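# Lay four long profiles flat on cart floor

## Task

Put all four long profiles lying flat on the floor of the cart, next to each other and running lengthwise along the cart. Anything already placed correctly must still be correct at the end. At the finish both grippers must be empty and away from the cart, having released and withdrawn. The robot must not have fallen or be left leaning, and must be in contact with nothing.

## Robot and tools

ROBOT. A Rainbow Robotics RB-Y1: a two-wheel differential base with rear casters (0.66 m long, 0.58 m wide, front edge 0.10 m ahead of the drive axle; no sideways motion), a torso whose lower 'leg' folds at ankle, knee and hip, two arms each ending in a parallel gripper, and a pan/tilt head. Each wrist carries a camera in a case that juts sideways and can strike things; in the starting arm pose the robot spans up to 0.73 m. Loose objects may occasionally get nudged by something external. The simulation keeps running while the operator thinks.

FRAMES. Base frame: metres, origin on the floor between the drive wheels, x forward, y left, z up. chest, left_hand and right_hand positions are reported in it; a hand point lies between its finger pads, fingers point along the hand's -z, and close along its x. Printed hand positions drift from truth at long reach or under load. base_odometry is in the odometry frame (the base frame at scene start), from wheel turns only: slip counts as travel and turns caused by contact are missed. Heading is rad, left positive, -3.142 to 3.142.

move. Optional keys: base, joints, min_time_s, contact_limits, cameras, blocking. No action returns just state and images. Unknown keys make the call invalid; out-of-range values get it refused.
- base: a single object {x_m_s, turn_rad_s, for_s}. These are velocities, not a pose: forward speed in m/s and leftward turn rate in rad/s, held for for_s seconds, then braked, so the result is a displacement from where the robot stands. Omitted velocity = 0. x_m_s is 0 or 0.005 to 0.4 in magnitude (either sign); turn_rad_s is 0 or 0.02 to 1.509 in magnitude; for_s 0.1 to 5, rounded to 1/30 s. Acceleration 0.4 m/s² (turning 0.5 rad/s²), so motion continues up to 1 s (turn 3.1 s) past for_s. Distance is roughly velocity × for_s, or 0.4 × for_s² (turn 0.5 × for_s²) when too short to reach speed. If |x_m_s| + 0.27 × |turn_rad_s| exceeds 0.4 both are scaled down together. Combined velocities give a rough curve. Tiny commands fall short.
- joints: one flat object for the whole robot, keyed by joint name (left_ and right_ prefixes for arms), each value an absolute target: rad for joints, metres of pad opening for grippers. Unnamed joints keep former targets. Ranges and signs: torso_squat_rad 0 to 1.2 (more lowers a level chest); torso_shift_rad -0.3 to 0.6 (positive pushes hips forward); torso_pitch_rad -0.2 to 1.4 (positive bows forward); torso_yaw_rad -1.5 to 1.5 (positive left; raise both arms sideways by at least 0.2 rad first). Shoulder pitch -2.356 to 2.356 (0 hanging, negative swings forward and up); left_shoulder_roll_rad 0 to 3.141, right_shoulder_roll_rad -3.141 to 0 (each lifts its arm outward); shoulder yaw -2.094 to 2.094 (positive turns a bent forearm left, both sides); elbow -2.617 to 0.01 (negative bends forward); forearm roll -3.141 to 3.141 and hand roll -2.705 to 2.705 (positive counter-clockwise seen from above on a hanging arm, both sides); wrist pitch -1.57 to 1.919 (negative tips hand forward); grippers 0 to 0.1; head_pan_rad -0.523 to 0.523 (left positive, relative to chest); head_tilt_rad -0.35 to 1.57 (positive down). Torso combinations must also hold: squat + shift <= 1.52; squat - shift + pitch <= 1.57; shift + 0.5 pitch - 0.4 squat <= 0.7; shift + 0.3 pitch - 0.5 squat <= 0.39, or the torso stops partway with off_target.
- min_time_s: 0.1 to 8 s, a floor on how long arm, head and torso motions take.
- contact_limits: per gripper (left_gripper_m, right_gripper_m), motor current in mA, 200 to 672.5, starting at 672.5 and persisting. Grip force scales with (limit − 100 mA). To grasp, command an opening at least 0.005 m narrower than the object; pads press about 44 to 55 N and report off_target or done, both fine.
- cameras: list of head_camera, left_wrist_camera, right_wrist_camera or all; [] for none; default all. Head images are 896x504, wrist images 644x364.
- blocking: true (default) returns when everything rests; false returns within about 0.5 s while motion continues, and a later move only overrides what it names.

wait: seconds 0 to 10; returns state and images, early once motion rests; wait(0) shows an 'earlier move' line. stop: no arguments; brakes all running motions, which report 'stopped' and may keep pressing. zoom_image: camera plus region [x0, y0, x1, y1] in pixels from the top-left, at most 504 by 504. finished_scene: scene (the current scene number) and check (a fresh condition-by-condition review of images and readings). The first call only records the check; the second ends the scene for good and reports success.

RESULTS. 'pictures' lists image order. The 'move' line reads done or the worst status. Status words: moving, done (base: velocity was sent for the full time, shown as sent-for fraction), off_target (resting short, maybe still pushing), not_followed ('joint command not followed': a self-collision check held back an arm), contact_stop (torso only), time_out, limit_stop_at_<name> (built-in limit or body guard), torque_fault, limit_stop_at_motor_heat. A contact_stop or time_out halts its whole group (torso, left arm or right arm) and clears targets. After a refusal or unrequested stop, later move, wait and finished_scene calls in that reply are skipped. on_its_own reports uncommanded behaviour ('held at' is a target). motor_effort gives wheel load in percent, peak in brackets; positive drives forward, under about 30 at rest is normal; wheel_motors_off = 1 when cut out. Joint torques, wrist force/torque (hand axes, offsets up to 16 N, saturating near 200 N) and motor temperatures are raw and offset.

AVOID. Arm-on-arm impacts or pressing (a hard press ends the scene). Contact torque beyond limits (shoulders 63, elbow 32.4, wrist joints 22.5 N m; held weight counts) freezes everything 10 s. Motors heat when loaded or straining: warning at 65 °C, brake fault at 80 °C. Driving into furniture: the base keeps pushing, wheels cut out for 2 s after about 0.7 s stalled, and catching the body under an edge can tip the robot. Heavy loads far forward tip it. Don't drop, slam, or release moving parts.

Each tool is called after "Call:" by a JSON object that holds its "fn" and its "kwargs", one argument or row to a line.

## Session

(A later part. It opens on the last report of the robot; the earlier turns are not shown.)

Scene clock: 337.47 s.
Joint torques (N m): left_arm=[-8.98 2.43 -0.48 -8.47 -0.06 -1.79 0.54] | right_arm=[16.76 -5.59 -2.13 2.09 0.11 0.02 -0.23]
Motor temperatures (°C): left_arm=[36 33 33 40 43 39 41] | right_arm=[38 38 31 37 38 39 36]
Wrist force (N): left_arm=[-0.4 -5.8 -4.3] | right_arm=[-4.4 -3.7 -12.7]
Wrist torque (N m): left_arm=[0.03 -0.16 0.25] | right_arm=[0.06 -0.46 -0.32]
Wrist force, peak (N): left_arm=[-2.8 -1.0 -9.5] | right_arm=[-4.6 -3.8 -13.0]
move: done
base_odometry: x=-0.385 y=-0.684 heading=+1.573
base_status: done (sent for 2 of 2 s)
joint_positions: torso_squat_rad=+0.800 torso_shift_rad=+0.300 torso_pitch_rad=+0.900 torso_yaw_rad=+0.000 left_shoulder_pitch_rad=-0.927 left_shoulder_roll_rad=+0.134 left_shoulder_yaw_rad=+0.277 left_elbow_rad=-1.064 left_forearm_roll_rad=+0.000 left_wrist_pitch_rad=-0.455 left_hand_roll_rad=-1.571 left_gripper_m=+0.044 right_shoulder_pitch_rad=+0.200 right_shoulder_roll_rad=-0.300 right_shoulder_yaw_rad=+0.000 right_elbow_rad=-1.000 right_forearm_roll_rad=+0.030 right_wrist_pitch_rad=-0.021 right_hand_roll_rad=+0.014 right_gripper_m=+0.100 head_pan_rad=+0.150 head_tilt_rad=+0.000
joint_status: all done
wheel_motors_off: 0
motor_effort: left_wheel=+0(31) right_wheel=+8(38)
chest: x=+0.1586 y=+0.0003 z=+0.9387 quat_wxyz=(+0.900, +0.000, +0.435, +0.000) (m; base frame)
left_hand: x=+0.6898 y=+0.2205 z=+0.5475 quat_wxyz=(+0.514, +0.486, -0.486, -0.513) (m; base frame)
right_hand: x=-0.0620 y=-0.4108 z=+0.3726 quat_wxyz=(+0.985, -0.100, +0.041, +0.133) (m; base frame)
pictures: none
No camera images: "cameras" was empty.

Call:
{"fn": "move", "kwargs": {
  "base": {"x_m_s":0.35,"for_s":3.53},
  "cameras": []
}}

Call:
{"fn": "move", "kwargs": {
  "base": {"turn_rad_s":-0.8,"for_s":1.955},
  "cameras": []
}}

Call:
{"fn": "move", "kwargs": {
  "base": {"x_m_s":0.35,"for_s":1.17},
  "cameras": ["left_wrist_camera"]
}}

Scene clock: 348.37 s.
Joint torques (N m): left_arm=[-9.74 2.62 -1.42 -8.31 -0.22 -1.91 0.52] | right_arm=[17.37 -5.48 -2.2 2.31 0.07 0.2 -0.25]
Motor temperatures (°C): left_arm=[36 33 33 40 43 39 41] | right_arm=[38 38 31 37 38 39 36]
Wrist force (N): left_arm=[-0.2 -5.7 -4.3] | right_arm=[-4.4 -3.5 -12.6]
Wrist torque (N m): left_arm=[0.04 -0.17 0.22] | right_arm=[0.04 -0.47 -0.31]
Wrist force, peak (N): left_arm=[-0.4 -6.4 -4.8] | right_arm=[-4.8 -3.6 -12.8]
move: done
base_odometry: x=-0.389 y=+0.552 heading=+1.574
base_status: done (sent for 3.53 of 3.53 s)
joint_positions: torso_squat_rad=+0.800 torso_shift_rad=+0.300 torso_pitch_rad=+0.900 torso_yaw_rad=+0.000 left_shoulder_pitch_rad=-0.927 left_shoulder_roll_rad=+0.134 left_shoulder_yaw_rad=+0.277 left_elbow_rad=-1.064 left_forearm_roll_rad=+0.000 left_wrist_pitch_rad=-0.455 left_hand_roll_rad=-1.571 left_gripper_m=+0.044 right_shoulder_pitch_rad=+0.200 right_shoulder_roll_rad=-0.300 right_shoulder_yaw_rad=+0.000 right_elbow_rad=-1.000 right_forearm_roll_rad=+0.030 right_wrist_pitch_rad=-0.021 right_hand_roll_rad=+0.014 right_gripper_m=+0.100 head_pan_rad=+0.150 head_tilt_rad=+0.000
joint_status: not commanded
wheel_motors_off: 0
motor_effort: left_wheel=-1(28) right_wheel=-3(44)
chest: x=+0.1586 y=+0.0003 z=+0.9387 quat_wxyz=(+0.900, +0.000, +0.435, +0.000) (m; base frame)
left_hand: x=+0.6899 y=+0.2204 z=+0.5476 quat_wxyz=(+0.514, +0.486, -0.486, -0.513) (m; base frame)
right_hand: x=-0.0619 y=-0.4108 z=+0.3726 quat_wxyz=(+0.985, -0.100, +0.041, +0.133) (m; base frame)
pictures: none
No camera images: "cameras" was empty.

Scene clock: 352.27 s.
Joint torques (N m): left_arm=[-9.3 1.49 -0.69 -8.04 -0.03 -1.82 0.55] | right_arm=[17.27 -5.21 -1.99 1.96 0.02 0.06 -0.25]
Motor temperatures (°C): left_arm=[36 33 33 40 43 39 41] | right_arm=[38 38 31 37 38 39 36]
Wrist force (N): left_arm=[-0.3 -6.3 -4.2] | right_arm=[-4.3 -3.6 -12.6]
Wrist torque (N m): left_arm=[0.11 -0.17 0.23] | right_arm=[0.03 -0.45 -0.32]
Wrist force, peak (N): left_arm=[-0.2 -6.1 -4.8] | right_arm=[-4.4 -3.6 -13.0]
move: done
base_odometry: x=-0.389 y=+0.552 heading=+0.001
base_status: done (sent for 1.97 of 1.97 s)
joint_positions: torso_squat_rad=+0.800 torso_shift_rad=+0.300 torso_pitch_rad=+0.900 torso_yaw_rad=+0.000 left_shoulder_pitch_rad=-0.927 left_shoulder_roll_rad=+0.134 left_shoulder_yaw_rad=+0.277 left_elbow_rad=-1.064 left_forearm_roll_rad=+0.000 left_wrist_pitch_rad=-0.455 left_hand_roll_rad=-1.571 left_gripper_m=+0.044 right_shoulder_pitch_rad=+0.200 right_shoulder_roll_rad=-0.300 right_shoulder_yaw_rad=+0.000 right_elbow_rad=-1.000 right_forearm_roll_rad=+0.030 right_wrist_pitch_rad=-0.021 right_hand_roll_rad=+0.014 right_gripper_m=+0.100 head_pan_rad=+0.150 head_tilt_rad=+0.000
joint_status: not commanded
wheel_motors_off: 0
motor_effort: left_wheel=+9(32) right_wheel=-3(36)
chest: x=+0.1586 y=+0.0003 z=+0.9387 quat_wxyz=(+0.900, +0.000, +0.435, +0.000) (m; base frame)
left_hand: x=+0.6898 y=+0.2204 z=+0.5475 quat_wxyz=(+0.514, +0.486, -0.486, -0.513) (m; base frame)
right_hand: x=-0.0620 y=-0.4108 z=+0.3726 quat_wxyz=(+0.985, -0.100, +0.041, +0.133) (m; base frame)
pictures: none
No camera images: "cameras" was empty.

Scene clock: 354.73 s.
Joint torques (N m): left_arm=[-9.5 2 -1 -8.04 -0.22 -1.66 0.52] | right_arm=[17.56 -5.67 -2.23 1.97 0.19 0.23 -0.33]
Motor temperatures (°C): left_arm=[36 33 33 40 43 39 41] | right_arm=[38 38 31 37 38 39 36]
Wrist force (N): left_arm=[-0.1 -5.9 -4.4] | right_arm=[-4.5 -3.6 -12.7]
Wrist torque (N m): left_arm=[0.07 -0.14 0.23] | right_arm=[0.04 -0.46 -0.30]
Wrist force, peak (N): left_arm=[-0.4 -6.3 -4.6] | right_arm=[-4.9 -3.5 -12.8]
move: done
base_odometry: x=+0.019 y=+0.553 heading=+0.001
base_status: done (sent for 1.17 of 1.17 s)
joint_positions: torso_squat_rad=+0.800 torso_shift_rad=+0.300 torso_pitch_rad=+0.900 torso_yaw_rad=+0.000 left_shoulder_pitch_rad=-0.927 left_shoulder_roll_rad=+0.134 left_shoulder_yaw_rad=+0.277 left_elbow_rad=-1.064 left_forearm_roll_rad=+0.000 left_wrist_pitch_rad=-0.455 left_hand_roll_rad=-1.571 left_gripper_m=+0.044 right_shoulder_pitch_rad=+0.200 right_shoulder_roll_rad=-0.300 right_shoulder_yaw_rad=+0.000 right_elbow_rad=-1.000 right_forearm_roll_rad=+0.030 right_wrist_pitch_rad=-0.021 right_hand_roll_rad=+0.014 right_gripper_m=+0.100 head_pan_rad=+0.150 head_tilt_rad=+0.000
joint_status: not commanded
wheel_motors_off: 0
motor_effort: left_wheel=-1(41) right_wheel=+1(31)
chest: x=+0.1586 y=+0.0003 z=+0.9387 quat_wxyz=(+0.900, +0.000, +0.435, +0.000) (m; base frame)
left_hand: x=+0.6899 y=+0.2204 z=+0.5475 quat_wxyz=(+0.514, +0.486, -0.486, -0.513) (m; base frame)
right_hand: x=-0.0620 y=-0.4108 z=+0.3726 quat_wxyz=(+0.985, -0.100, +0.041, +0.133) (m; base frame)
pictures: left_wrist_camera
camera_calibration:
left_wrist_camera: T_world_to_cam=[[-0.032597, -0.99921, 0.0227441, 0.229673], [-0.523585, -0.00231185, -0.85197, 0.860142], [0.85135, -0.0396802, -0.523096, -0.213321], [0, 0, 0, 1]] pos_world=[0.639455, 0.223015, 0.616004]

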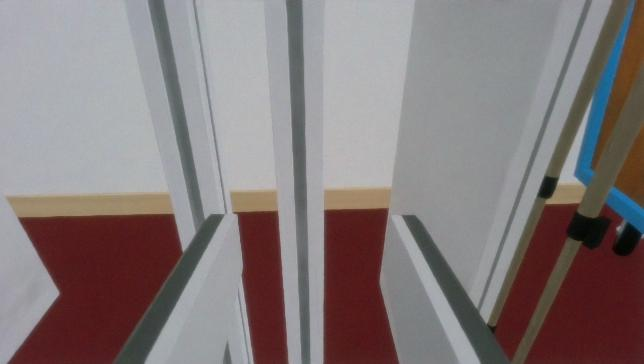

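Call:
{"fn": "move", "kwargs": {
  "base": {"turn_rad_s":0.03,"for_s":0.43},
  "cameras": []
}}

Call:
{"fn": "move", "kwargs": {
  "base": {"x_m_s":0.2,"for_s":0.68},
  "cameras": ["left_wrist_camera"]
}}

Scene clock: 358.67 s.
Joint torques (N m): left_arm=[-9.22 2.27 -0.77 -8.24 -0.1 -1.8 0.57] | right_arm=[16.42 -5.71 -2.46 2.19 0.15 0.2 -0.32]
Motor temperatures (°C): left_arm=[36 33 33 40 43 39 41] | right_arm=[38 38 31 37 38 39 36]
Wrist force (N): left_arm=[-0.2 -6.0 -4.4] | right_arm=[-4.2 -3.5 -12.8]
Wrist torque (N m): left_arm=[0.07 -0.15 0.23] | right_arm=[0.03 -0.45 -0.32]
Wrist force, peak (N): left_arm=[-0.8 -6.2 -4.3] | right_arm=[-4.5 -3.5 -13.0]
move: done
base_odometry: x=+0.019 y=+0.553 heading=+0.013
base_status: done (sent for 0.43 of 0.43 s)
joint_positions: torso_squat_rad=+0.800 torso_shift_rad=+0.300 torso_pitch_rad=+0.900 torso_yaw_rad=+0.000 left_shoulder_pitch_rad=-0.927 left_shoulder_roll_rad=+0.134 left_shoulder_yaw_rad=+0.277 left_elbow_rad=-1.064 left_forearm_roll_rad=+0.000 left_wrist_pitch_rad=-0.455 left_hand_roll_rad=-1.571 left_gripper_m=+0.044 right_shoulder_pitch_rad=+0.200 right_shoulder_roll_rad=-0.300 right_shoulder_yaw_rad=+0.000 right_elbow_rad=-1.000 right_forearm_roll_rad=+0.030 right_wrist_pitch_rad=-0.021 right_hand_roll_rad=+0.014 right_gripper_m=+0.100 head_pan_rad=+0.150 head_tilt_rad=+0.000
joint_status: not commanded
wheel_motors_off: 0
motor_effort: left_wheel=-1(18) right_wheel=-1(17)
chest: x=+0.1586 y=+0.0003 z=+0.9387 quat_wxyz=(+0.900, +0.000, +0.435, +0.000) (m; base frame)
left_hand: x=+0.6898 y=+0.2204 z=+0.5475 quat_wxyz=(+0.514, +0.486, -0.486, -0.513) (m; base frame)
right_hand: x=-0.0620 y=-0.4108 z=+0.3726 quat_wxyz=(+0.985, -0.100, +0.041, +0.133) (m; base frame)
pictures: none
No camera images: "cameras" was empty.

Scene clock: 360.17 s.
Joint torques (N m): left_arm=[-8.73 1.85 -0.81 -8.33 -0.14 -1.92 0.55] | right_arm=[17.09 -5.88 -2.22 2.22 0.11 0.14 -0.24]
Motor temperatures (°C): left_arm=[36 33 33 40 43 39 41] | right_arm=[38 38 31 37 38 39 36]
Wrist force (N): left_arm=[0.2 -6.1 -4.1] | right_arm=[-4.6 -3.5 -12.7]
Wrist torque (N m): left_arm=[0.08 -0.12 0.22] | right_arm=[0.02 -0.48 -0.31]
Wrist force, peak (N): left_arm=[-0.1 -6.0 -4.8] | right_arm=[-4.6 -3.4 -12.9]
move: done
base_odometry: x=+0.153 y=+0.554 heading=+0.014
base_status: done (sent for 0.67 of 0.67 s)
joint_positions: torso_squat_rad=+0.800 torso_shift_rad=+0.300 torso_pitch_rad=+0.900 torso_yaw_rad=+0.000 left_shoulder_pitch_rad=-0.927 left_shoulder_roll_rad=+0.134 left_shoulder_yaw_rad=+0.277 left_elbow_rad=-1.064 left_forearm_roll_rad=+0.000 left_wrist_pitch_rad=-0.455 left_hand_roll_rad=-1.571 left_gripper_m=+0.044 right_shoulder_pitch_rad=+0.200 right_shoulder_roll_rad=-0.300 right_shoulder_yaw_rad=+0.000 right_elbow_rad=-1.000 right_forearm_roll_rad=+0.030 right_wrist_pitch_rad=-0.021 right_hand_roll_rad=+0.014 right_gripper_m=+0.100 head_pan_rad=+0.150 head_tilt_rad=+0.000
joint_status: not commanded
wheel_motors_off: 0
motor_effort: left_wheel=+7(42) right_wheel=-7(29)
chest: x=+0.1586 y=+0.0003 z=+0.9387 quat_wxyz=(+0.900, +0.000, +0.435, +0.000) (m; base frame)
left_hand: x=+0.6899 y=+0.2204 z=+0.5475 quat_wxyz=(+0.514, +0.486, -0.486, -0.513) (m; base frame)
right_hand: x=-0.0619 y=-0.4108 z=+0.3726 quat_wxyz=(+0.985, -0.100, +0.041, +0.133) (m; base frame)
pictures: left_wrist_camera
camera_calibration:
left_wrist_camera: T_world_to_cam=[[-0.0325887, -0.99921, 0.0227607, 0.229659], [-0.523634, -0.00232807, -0.85194, 0.860123], [0.85132, -0.0396819, -0.523145, -0.213299], [0, 0, 0, 1]] pos_world=[0.63946, 0.223016, 0.61596]

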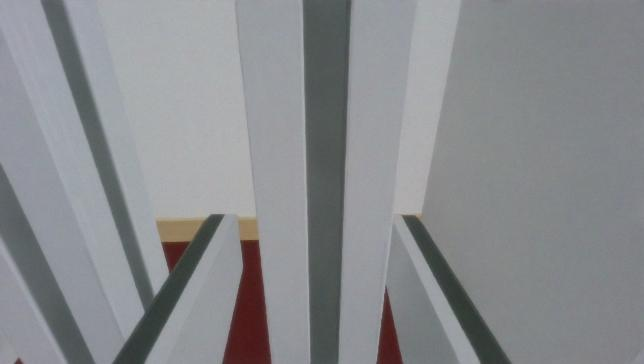

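Call:
{"fn": "move", "kwargs": {
  "base": {"x_m_s":0.05,"for_s":0.45},
  "cameras": ["left_wrist_camera"]
}}

Call:
{"fn": "move", "kwargs": {
  "joints": {"left_gripper_m":0.01},
  "cameras": ["left_wrist_camera"]
}}

Scene clock: 365.10 s.
Joint torques (N m): left_arm=[-9 2.28 -0.28 -8.12 -0.16 -2 0.7] | right_arm=[17.09 -5.45 -2.05 2.27 0.13 0.21 -0.16]
Motor temperatures (°C): left_arm=[36 33 33 40 43 39 41] | right_arm=[38 38 31 37 38 39 36]
Wrist force (N): left_arm=[-0.5 -6.0 -4.4] | right_arm=[-4.2 -3.3 -12.7]
Wrist torque (N m): left_arm=[0.05 -0.18 0.22] | right_arm=[0.01 -0.43 -0.32]
Wrist force, peak (N): left_arm=[-0.3 -6.4 -4.3] | right_arm=[-4.5 -3.7 -12.9]
move: done
base_odometry: x=+0.176 y=+0.555 heading=+0.014
base_status: done (sent for 0.47 of 0.47 s)
joint_positions: torso_squat_rad=+0.800 torso_shift_rad=+0.300 torso_pitch_rad=+0.900 torso_yaw_rad=+0.000 left_shoulder_pitch_rad=-0.927 left_shoulder_roll_rad=+0.134 left_shoulder_yaw_rad=+0.277 left_elbow_rad=-1.064 left_forearm_roll_rad=+0.000 left_wrist_pitch_rad=-0.455 left_hand_roll_rad=-1.571 left_gripper_m=+0.044 right_shoulder_pitch_rad=+0.200 right_shoulder_roll_rad=-0.300 right_shoulder_yaw_rad=+0.000 right_elbow_rad=-1.000 right_forearm_roll_rad=+0.030 right_wrist_pitch_rad=-0.021 right_hand_roll_rad=+0.014 right_gripper_m=+0.100 head_pan_rad=+0.150 head_tilt_rad=+0.000
joint_status: not commanded
wheel_motors_off: 0
motor_effort: left_wheel=+8(35) right_wheel=-9(25)
chest: x=+0.1586 y=+0.0003 z=+0.9387 quat_wxyz=(+0.900, +0.000, +0.435, +0.000) (m; base frame)
left_hand: x=+0.6898 y=+0.2204 z=+0.5475 quat_wxyz=(+0.514, +0.486, -0.486, -0.513) (m; base frame)
right_hand: x=-0.0620 y=-0.4108 z=+0.3726 quat_wxyz=(+0.985, -0.100, +0.041, +0.133) (m; base frame)
pictures: left_wrist_camera
camera_calibration:
left_wrist_camera: T_world_to_cam=[[-0.0325832, -0.99921, 0.0227514, 0.229665], [-0.5236, -0.00232461, -0.851961, 0.860132], [0.851341, -0.0396723, -0.523111, -0.213284], [0, 0, 0, 1]] pos_world=[0.639425, 0.223022, 0.616002]

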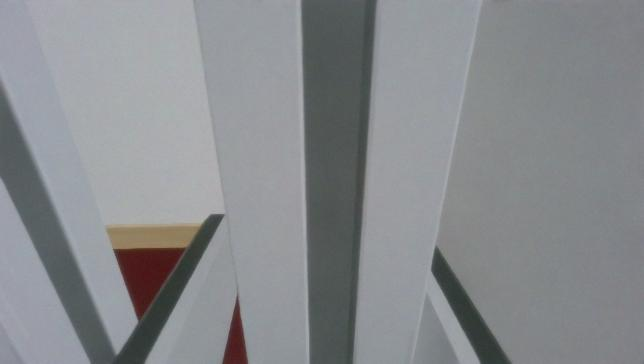

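Scene clock: 365.97 s.
Joint torques (N m): left_arm=[-8.92 2.29 -0.14 -8.44 -0.3 -1.86 -0.21] | right_arm=[17.15 -5.95 -2.17 2.21 0.2 0.23 -0.28]
Motor temperatures (°C): left_arm=[36 33 33 40 43 39 41] | right_arm=[38 38 31 37 38 39 36]
Wrist force (N): left_arm=[1.3 -4.8 -3.9] | right_arm=[-4.4 -3.5 -12.8]
Wrist torque (N m): left_arm=[-0.06 -0.22 1.03] | right_arm=[0.03 -0.45 -0.31]
Wrist force, peak (N): left_arm=[0.8 -6.7 -4.3] | right_arm=[-4.7 -3.4 -12.8]
move: off_target
base_odometry: x=+0.176 y=+0.555 heading=+0.014
base_status: not commanded
joint_positions: torso_squat_rad=+0.800 torso_shift_rad=+0.300 torso_pitch_rad=+0.900 torso_yaw_rad=+0.000 left_shoulder_pitch_rad=-0.927 left_shoulder_roll_rad=+0.134 left_shoulder_yaw_rad=+0.277 left_elbow_rad=-1.064 left_forearm_roll_rad=+0.000 left_wrist_pitch_rad=-0.455 left_hand_roll_rad=-1.571 left_gripper_m=+0.031 right_shoulder_pitch_rad=+0.200 right_shoulder_roll_rad=-0.300 right_shoulder_yaw_rad=+0.000 right_elbow_rad=-1.000 right_forearm_roll_rad=+0.030 right_wrist_pitch_rad=-0.021 right_hand_roll_rad=+0.014 right_gripper_m=+0.100 head_pan_rad=+0.150 head_tilt_rad=+0.000
joint_status: left_gripper_m off_target (ended at +0.031, target +0.010)
wheel_motors_off: 0
motor_effort: left_wheel=+8(8) right_wheel=-10(12)
chest: x=+0.1586 y=+0.0003 z=+0.9387 quat_wxyz=(+0.900, +0.000, +0.435, +0.000) (m; base frame)
left_hand: x=+0.6898 y=+0.2203 z=+0.5475 quat_wxyz=(+0.514, +0.486, -0.486, -0.513) (m; base frame)
right_hand: x=-0.0620 y=-0.4108 z=+0.3726 quat_wxyz=(+0.985, -0.100, +0.041, +0.133) (m; base frame)
pictures: left_wrist_camera
camera_calibration:
left_wrist_camera: T_world_to_cam=[[-0.0326488, -0.999198, 0.023202, 0.229324], [-0.523586, -0.00267505, -0.851969, 0.860202], [0.851347, -0.0399639, -0.523079, -0.213239], [0, 0, 0, 1]] pos_world=[0.639417, 0.22292, 0.616004]

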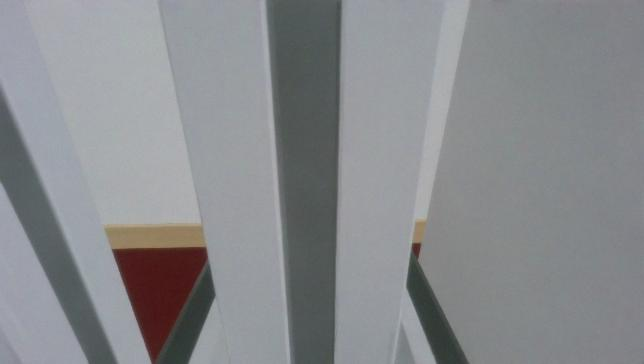

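Call:
{"fn": "move", "kwargs": {
  "base": {"x_m_s":-0.3,"for_s":1.87},
  "joints": {"torso_squat_rad":0.65},
  "min_time_s": 0.8,
  "cameras": []
}}

Call:
{"fn": "move", "kwargs": {
  "base": {"turn_rad_s":-0.7,"for_s":2.26},
  "cameras": ["left_wrist_camera"]
}}

Call:
{"fn": "move", "kwargs": {
  "base": {"x_m_s":0.35,"for_s":3.56},
  "joints": {"torso_squat_rad":0.4,"left_shoulder_pitch_rad":-1.075,"left_shoulder_roll_rad":0.178,"left_shoulder_yaw_rad":0.306,"left_elbow_rad":-1.819,"left_forearm_roll_rad":0,"left_wrist_pitch_rad":1.91,"left_hand_roll_rad":0,"head_pan_rad":0,"head_tilt_rad":0.25},
  "min_time_s": 3,
  "cameras": []
}}

Call:
{"fn": "move", "kwargs": {
  "base": {"turn_rad_s":0.7,"for_s":2.23},
  "cameras": ["head_camera"]
}}

Scene clock: 374.60 s.
Joint torques (N m): left_arm=[-14.01 3.4 -0.83 -12.17 0.1 -4.13 0.25] | right_arm=[16.4 -5.51 -2.06 1.87 0.26 0.01 -0.37]
Motor temperatures (°C): left_arm=[36 33 33 40 43 39 41] | right_arm=[38 38 31 37 38 39 36]
Wrist force (N): left_arm=[-0.6 -14.6 -5.1] | right_arm=[-4.4 -3.9 -12.9]
Wrist torque (N m): left_arm=[0.09 -0.23 0.20] | right_arm=[0.06 -0.49 -0.34]
Wrist force, peak (N): left_arm=[-0.9 -16.3 -4.5] | right_arm=[-4.8 -3.9 -13.1]
move: done
base_odometry: x=-0.384 y=+0.547 heading=+0.015
base_status: done (sent for 1.87 of 1.87 s)
joint_positions: torso_squat_rad=+0.650 torso_shift_rad=+0.300 torso_pitch_rad=+0.900 torso_yaw_rad=+0.000 left_shoulder_pitch_rad=-0.926 left_shoulder_roll_rad=+0.134 left_shoulder_yaw_rad=+0.277 left_elbow_rad=-1.063 left_forearm_roll_rad=+0.000 left_wrist_pitch_rad=-0.454 left_hand_roll_rad=-1.571 left_gripper_m=+0.031 right_shoulder_pitch_rad=+0.200 right_shoulder_roll_rad=-0.300 right_shoulder_yaw_rad=+0.000 right_elbow_rad=-1.000 right_forearm_roll_rad=+0.030 right_wrist_pitch_rad=-0.021 right_hand_roll_rad=+0.014 right_gripper_m=+0.100 head_pan_rad=+0.150 head_tilt_rad=+0.000
joint_status: all done
wheel_motors_off: 0
motor_effort: left_wheel=+11(27) right_wheel=-7(33)
chest: x=+0.1792 y=+0.0003 z=+1.0051 quat_wxyz=(+0.900, +0.000, +0.435, +0.000) (m; base frame)
left_hand: x=+0.7097 y=+0.2205 z=+0.6126 quat_wxyz=(+0.515, +0.485, -0.485, -0.514) (m; base frame)
right_hand: x=-0.0416 y=-0.4109 z=+0.4391 quat_wxyz=(+0.985, -0.100, +0.041, +0.133) (m; base frame)
pictures: none
No camera images: "cameras" was empty.

Scene clock: 378.60 s.
Joint torques (N m): left_arm=[-13.77 3.06 -0.6 -12.25 -0.15 -4.22 0.21] | right_arm=[16.79 -6.22 -1.8 2.15 0.25 0.33 -0.31]
Motor temperatures (°C): left_arm=[36 33 33 41 43 39 41] | right_arm=[38 38 31 37 38 39 36]
Wrist force (N): left_arm=[0.0 -14.9 -4.6] | right_arm=[-4.4 -3.6 -13.0]
Wrist torque (N m): left_arm=[0.05 -0.17 0.14] | right_arm=[0.04 -0.48 -0.33]
Wrist force, peak (N): left_arm=[-0.2 -15.1 -5.5] | right_arm=[-4.9 -3.9 -13.2]
move: done
base_odometry: x=-0.384 y=+0.547 heading=-1.571
base_status: done (sent for 2.27 of 2.27 s)
joint_positions: torso_squat_rad=+0.650 torso_shift_rad=+0.300 torso_pitch_rad=+0.900 torso_yaw_rad=+0.000 left_shoulder_pitch_rad=-0.926 left_shoulder_roll_rad=+0.134 left_shoulder_yaw_rad=+0.277 left_elbow_rad=-1.063 left_forearm_roll_rad=+0.000 left_wrist_pitch_rad=-0.454 left_hand_roll_rad=-1.571 left_gripper_m=+0.031 right_shoulder_pitch_rad=+0.200 right_shoulder_roll_rad=-0.300 right_shoulder_yaw_rad=+0.000 right_elbow_rad=-1.000 right_forearm_roll_rad=+0.030 right_wrist_pitch_rad=-0.021 right_hand_roll_rad=+0.014 right_gripper_m=+0.100 head_pan_rad=+0.150 head_tilt_rad=+0.000
joint_status: not commanded
wheel_motors_off: 0
motor_effort: left_wheel=+9(35) right_wheel=+1(36)
chest: x=+0.1792 y=+0.0003 z=+1.0051 quat_wxyz=(+0.900, +0.000, +0.435, +0.000) (m; base frame)
left_hand: x=+0.7097 y=+0.2205 z=+0.6126 quat_wxyz=(+0.515, +0.485, -0.485, -0.514) (m; base frame)
right_hand: x=-0.0416 y=-0.4108 z=+0.4391 quat_wxyz=(+0.985, -0.100, +0.041, +0.133) (m; base frame)
pictures: left_wrist_camera
camera_calibration:
left_wrist_camera: T_world_to_cam=[[-0.0323709, -0.999212, 0.022989, 0.22862], [-0.526132, -0.00252048, -0.850399, 0.926873], [0.849786, -0.0396235, -0.525636, -0.19352], [0, 0, 0, 1]] pos_world=[0.659509, 0.223108, 0.681236]

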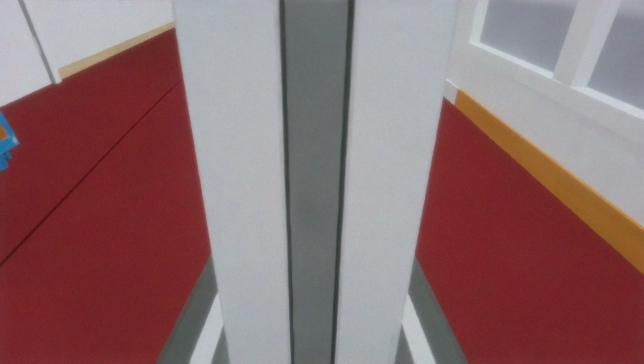

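Scene clock: 383.40 s.
Joint torques (N m): left_arm=[-14.26 4.89 0.5 -10.52 -0.12 0.15 0.11] | right_arm=[16.97 -5.44 -1.98 2.17 0.18 0.12 -0.29]
Motor temperatures (°C): left_arm=[36 33 33 41 43 39 41] | right_arm=[38 38 31 37 38 39 36]
Wrist force (N): left_arm=[-1.6 -0.1 -18.8] | right_arm=[-4.4 -3.6 -12.6]
Wrist torque (N m): left_arm=[-0.41 -0.27 0.23] | right_arm=[0.02 -0.46 -0.31]
Wrist force, peak (N): left_arm=[-1.0 0.5 -19.2] | right_arm=[-5.1 -3.7 -13.1]
move: done
base_odometry: x=-0.385 y=-0.702 heading=-1.571
base_status: done (sent for 3.57 of 3.57 s)
joint_positions: torso_squat_rad=+0.400 torso_shift_rad=+0.300 torso_pitch_rad=+0.901 torso_yaw_rad=+0.000 left_shoulder_pitch_rad=-1.074 left_shoulder_roll_rad=+0.178 left_shoulder_yaw_rad=+0.306 left_elbow_rad=-1.818 left_forearm_roll_rad=+0.000 left_wrist_pitch_rad=+1.910 left_hand_roll_rad=+0.000 left_gripper_m=+0.031 right_shoulder_pitch_rad=+0.200 right_shoulder_roll_rad=-0.300 right_shoulder_yaw_rad=+0.000 right_elbow_rad=-1.000 right_forearm_roll_rad=+0.030 right_wrist_pitch_rad=-0.021 right_hand_roll_rad=+0.014 right_gripper_m=+0.100 head_pan_rad=+0.000 head_tilt_rad=+0.250
joint_status: all done
wheel_motors_off: 0
motor_effort: left_wheel=+0(42) right_wheel=-3(31)
chest: x=+0.2052 y=+0.0003 z=+1.0886 quat_wxyz=(+0.900, +0.000, +0.435, +0.000) (m; base frame)
left_hand: x=+0.6000 y=+0.2205 z=+0.7093 quat_wxyz=(+1.000, +0.000, -0.028, +0.000) (m; base frame)
right_hand: x=-0.0156 y=-0.4108 z=+0.5226 quat_wxyz=(+0.985, -0.100, +0.041, +0.133) (m; base frame)
pictures: none
No camera images: "cameras" was empty.

Scene clock: 387.37 s.
Joint torques (N m): left_arm=[-14.63 5.59 -0.34 -10.11 -0.31 0 0.19] | right_arm=[17.7 -5.41 -2.22 2.42 0.14 0.17 -0.21]
Motor temperatures (°C): left_arm=[36 33 33 41 43 39 41] | right_arm=[38 38 31 37 38 39 36]
Wrist force (N): left_arm=[-1.6 0.0 -18.4] | right_arm=[-4.5 -3.7 -12.9]
Wrist torque (N m): left_arm=[-0.40 -0.25 0.22] | right_arm=[0.02 -0.47 -0.32]
Wrist force, peak (N): left_arm=[-1.7 0.3 -18.9] | right_arm=[-4.7 -3.7 -13.0]
move: done
base_odometry: x=-0.385 y=-0.702 heading=-0.009
base_status: done (sent for 2.23 of 2.23 s)
joint_positions: torso_squat_rad=+0.400 torso_shift_rad=+0.300 torso_pitch_rad=+0.901 torso_yaw_rad=+0.000 left_shoulder_pitch_rad=-1.074 left_shoulder_roll_rad=+0.178 left_shoulder_yaw_rad=+0.306 left_elbow_rad=-1.818 left_forearm_roll_rad=+0.000 left_wrist_pitch_rad=+1.910 left_hand_roll_rad=+0.000 left_gripper_m=+0.031 right_shoulder_pitch_rad=+0.200 right_shoulder_roll_rad=-0.300 right_shoulder_yaw_rad=+0.000 right_elbow_rad=-1.000 right_forearm_roll_rad=+0.030 right_wrist_pitch_rad=-0.021 right_hand_roll_rad=+0.014 right_gripper_m=+0.100 head_pan_rad=+0.000 head_tilt_rad=+0.250
joint_status: not commanded
wheel_motors_off: 0
motor_effort: left_wheel=+0(32) right_wheel=+9(35)
chest: x=+0.2052 y=+0.0003 z=+1.0886 quat_wxyz=(+0.900, +0.000, +0.435, +0.000) (m; base frame)
left_hand: x=+0.6000 y=+0.2205 z=+0.7093 quat_wxyz=(+1.000, +0.000, -0.028, +0.001) (m; base frame)
right_hand: x=-0.0156 y=-0.4108 z=+0.5226 quat_wxyz=(+0.985, -0.100, +0.041, +0.133) (m; base frame)
pictures: head_camera
camera_calibration:
head_camera: T_world_to_cam=[[-0.0499128, -0.99823, 0.0323354, -0.0139019], [-0.891517, 0.0299355, -0.451997, 0.932094], [0.450229, -0.051388, -0.891433, 0.837918], [0, 0, 0, 1]] pos_world=[0.453028, 0.00127891, 1.1687]

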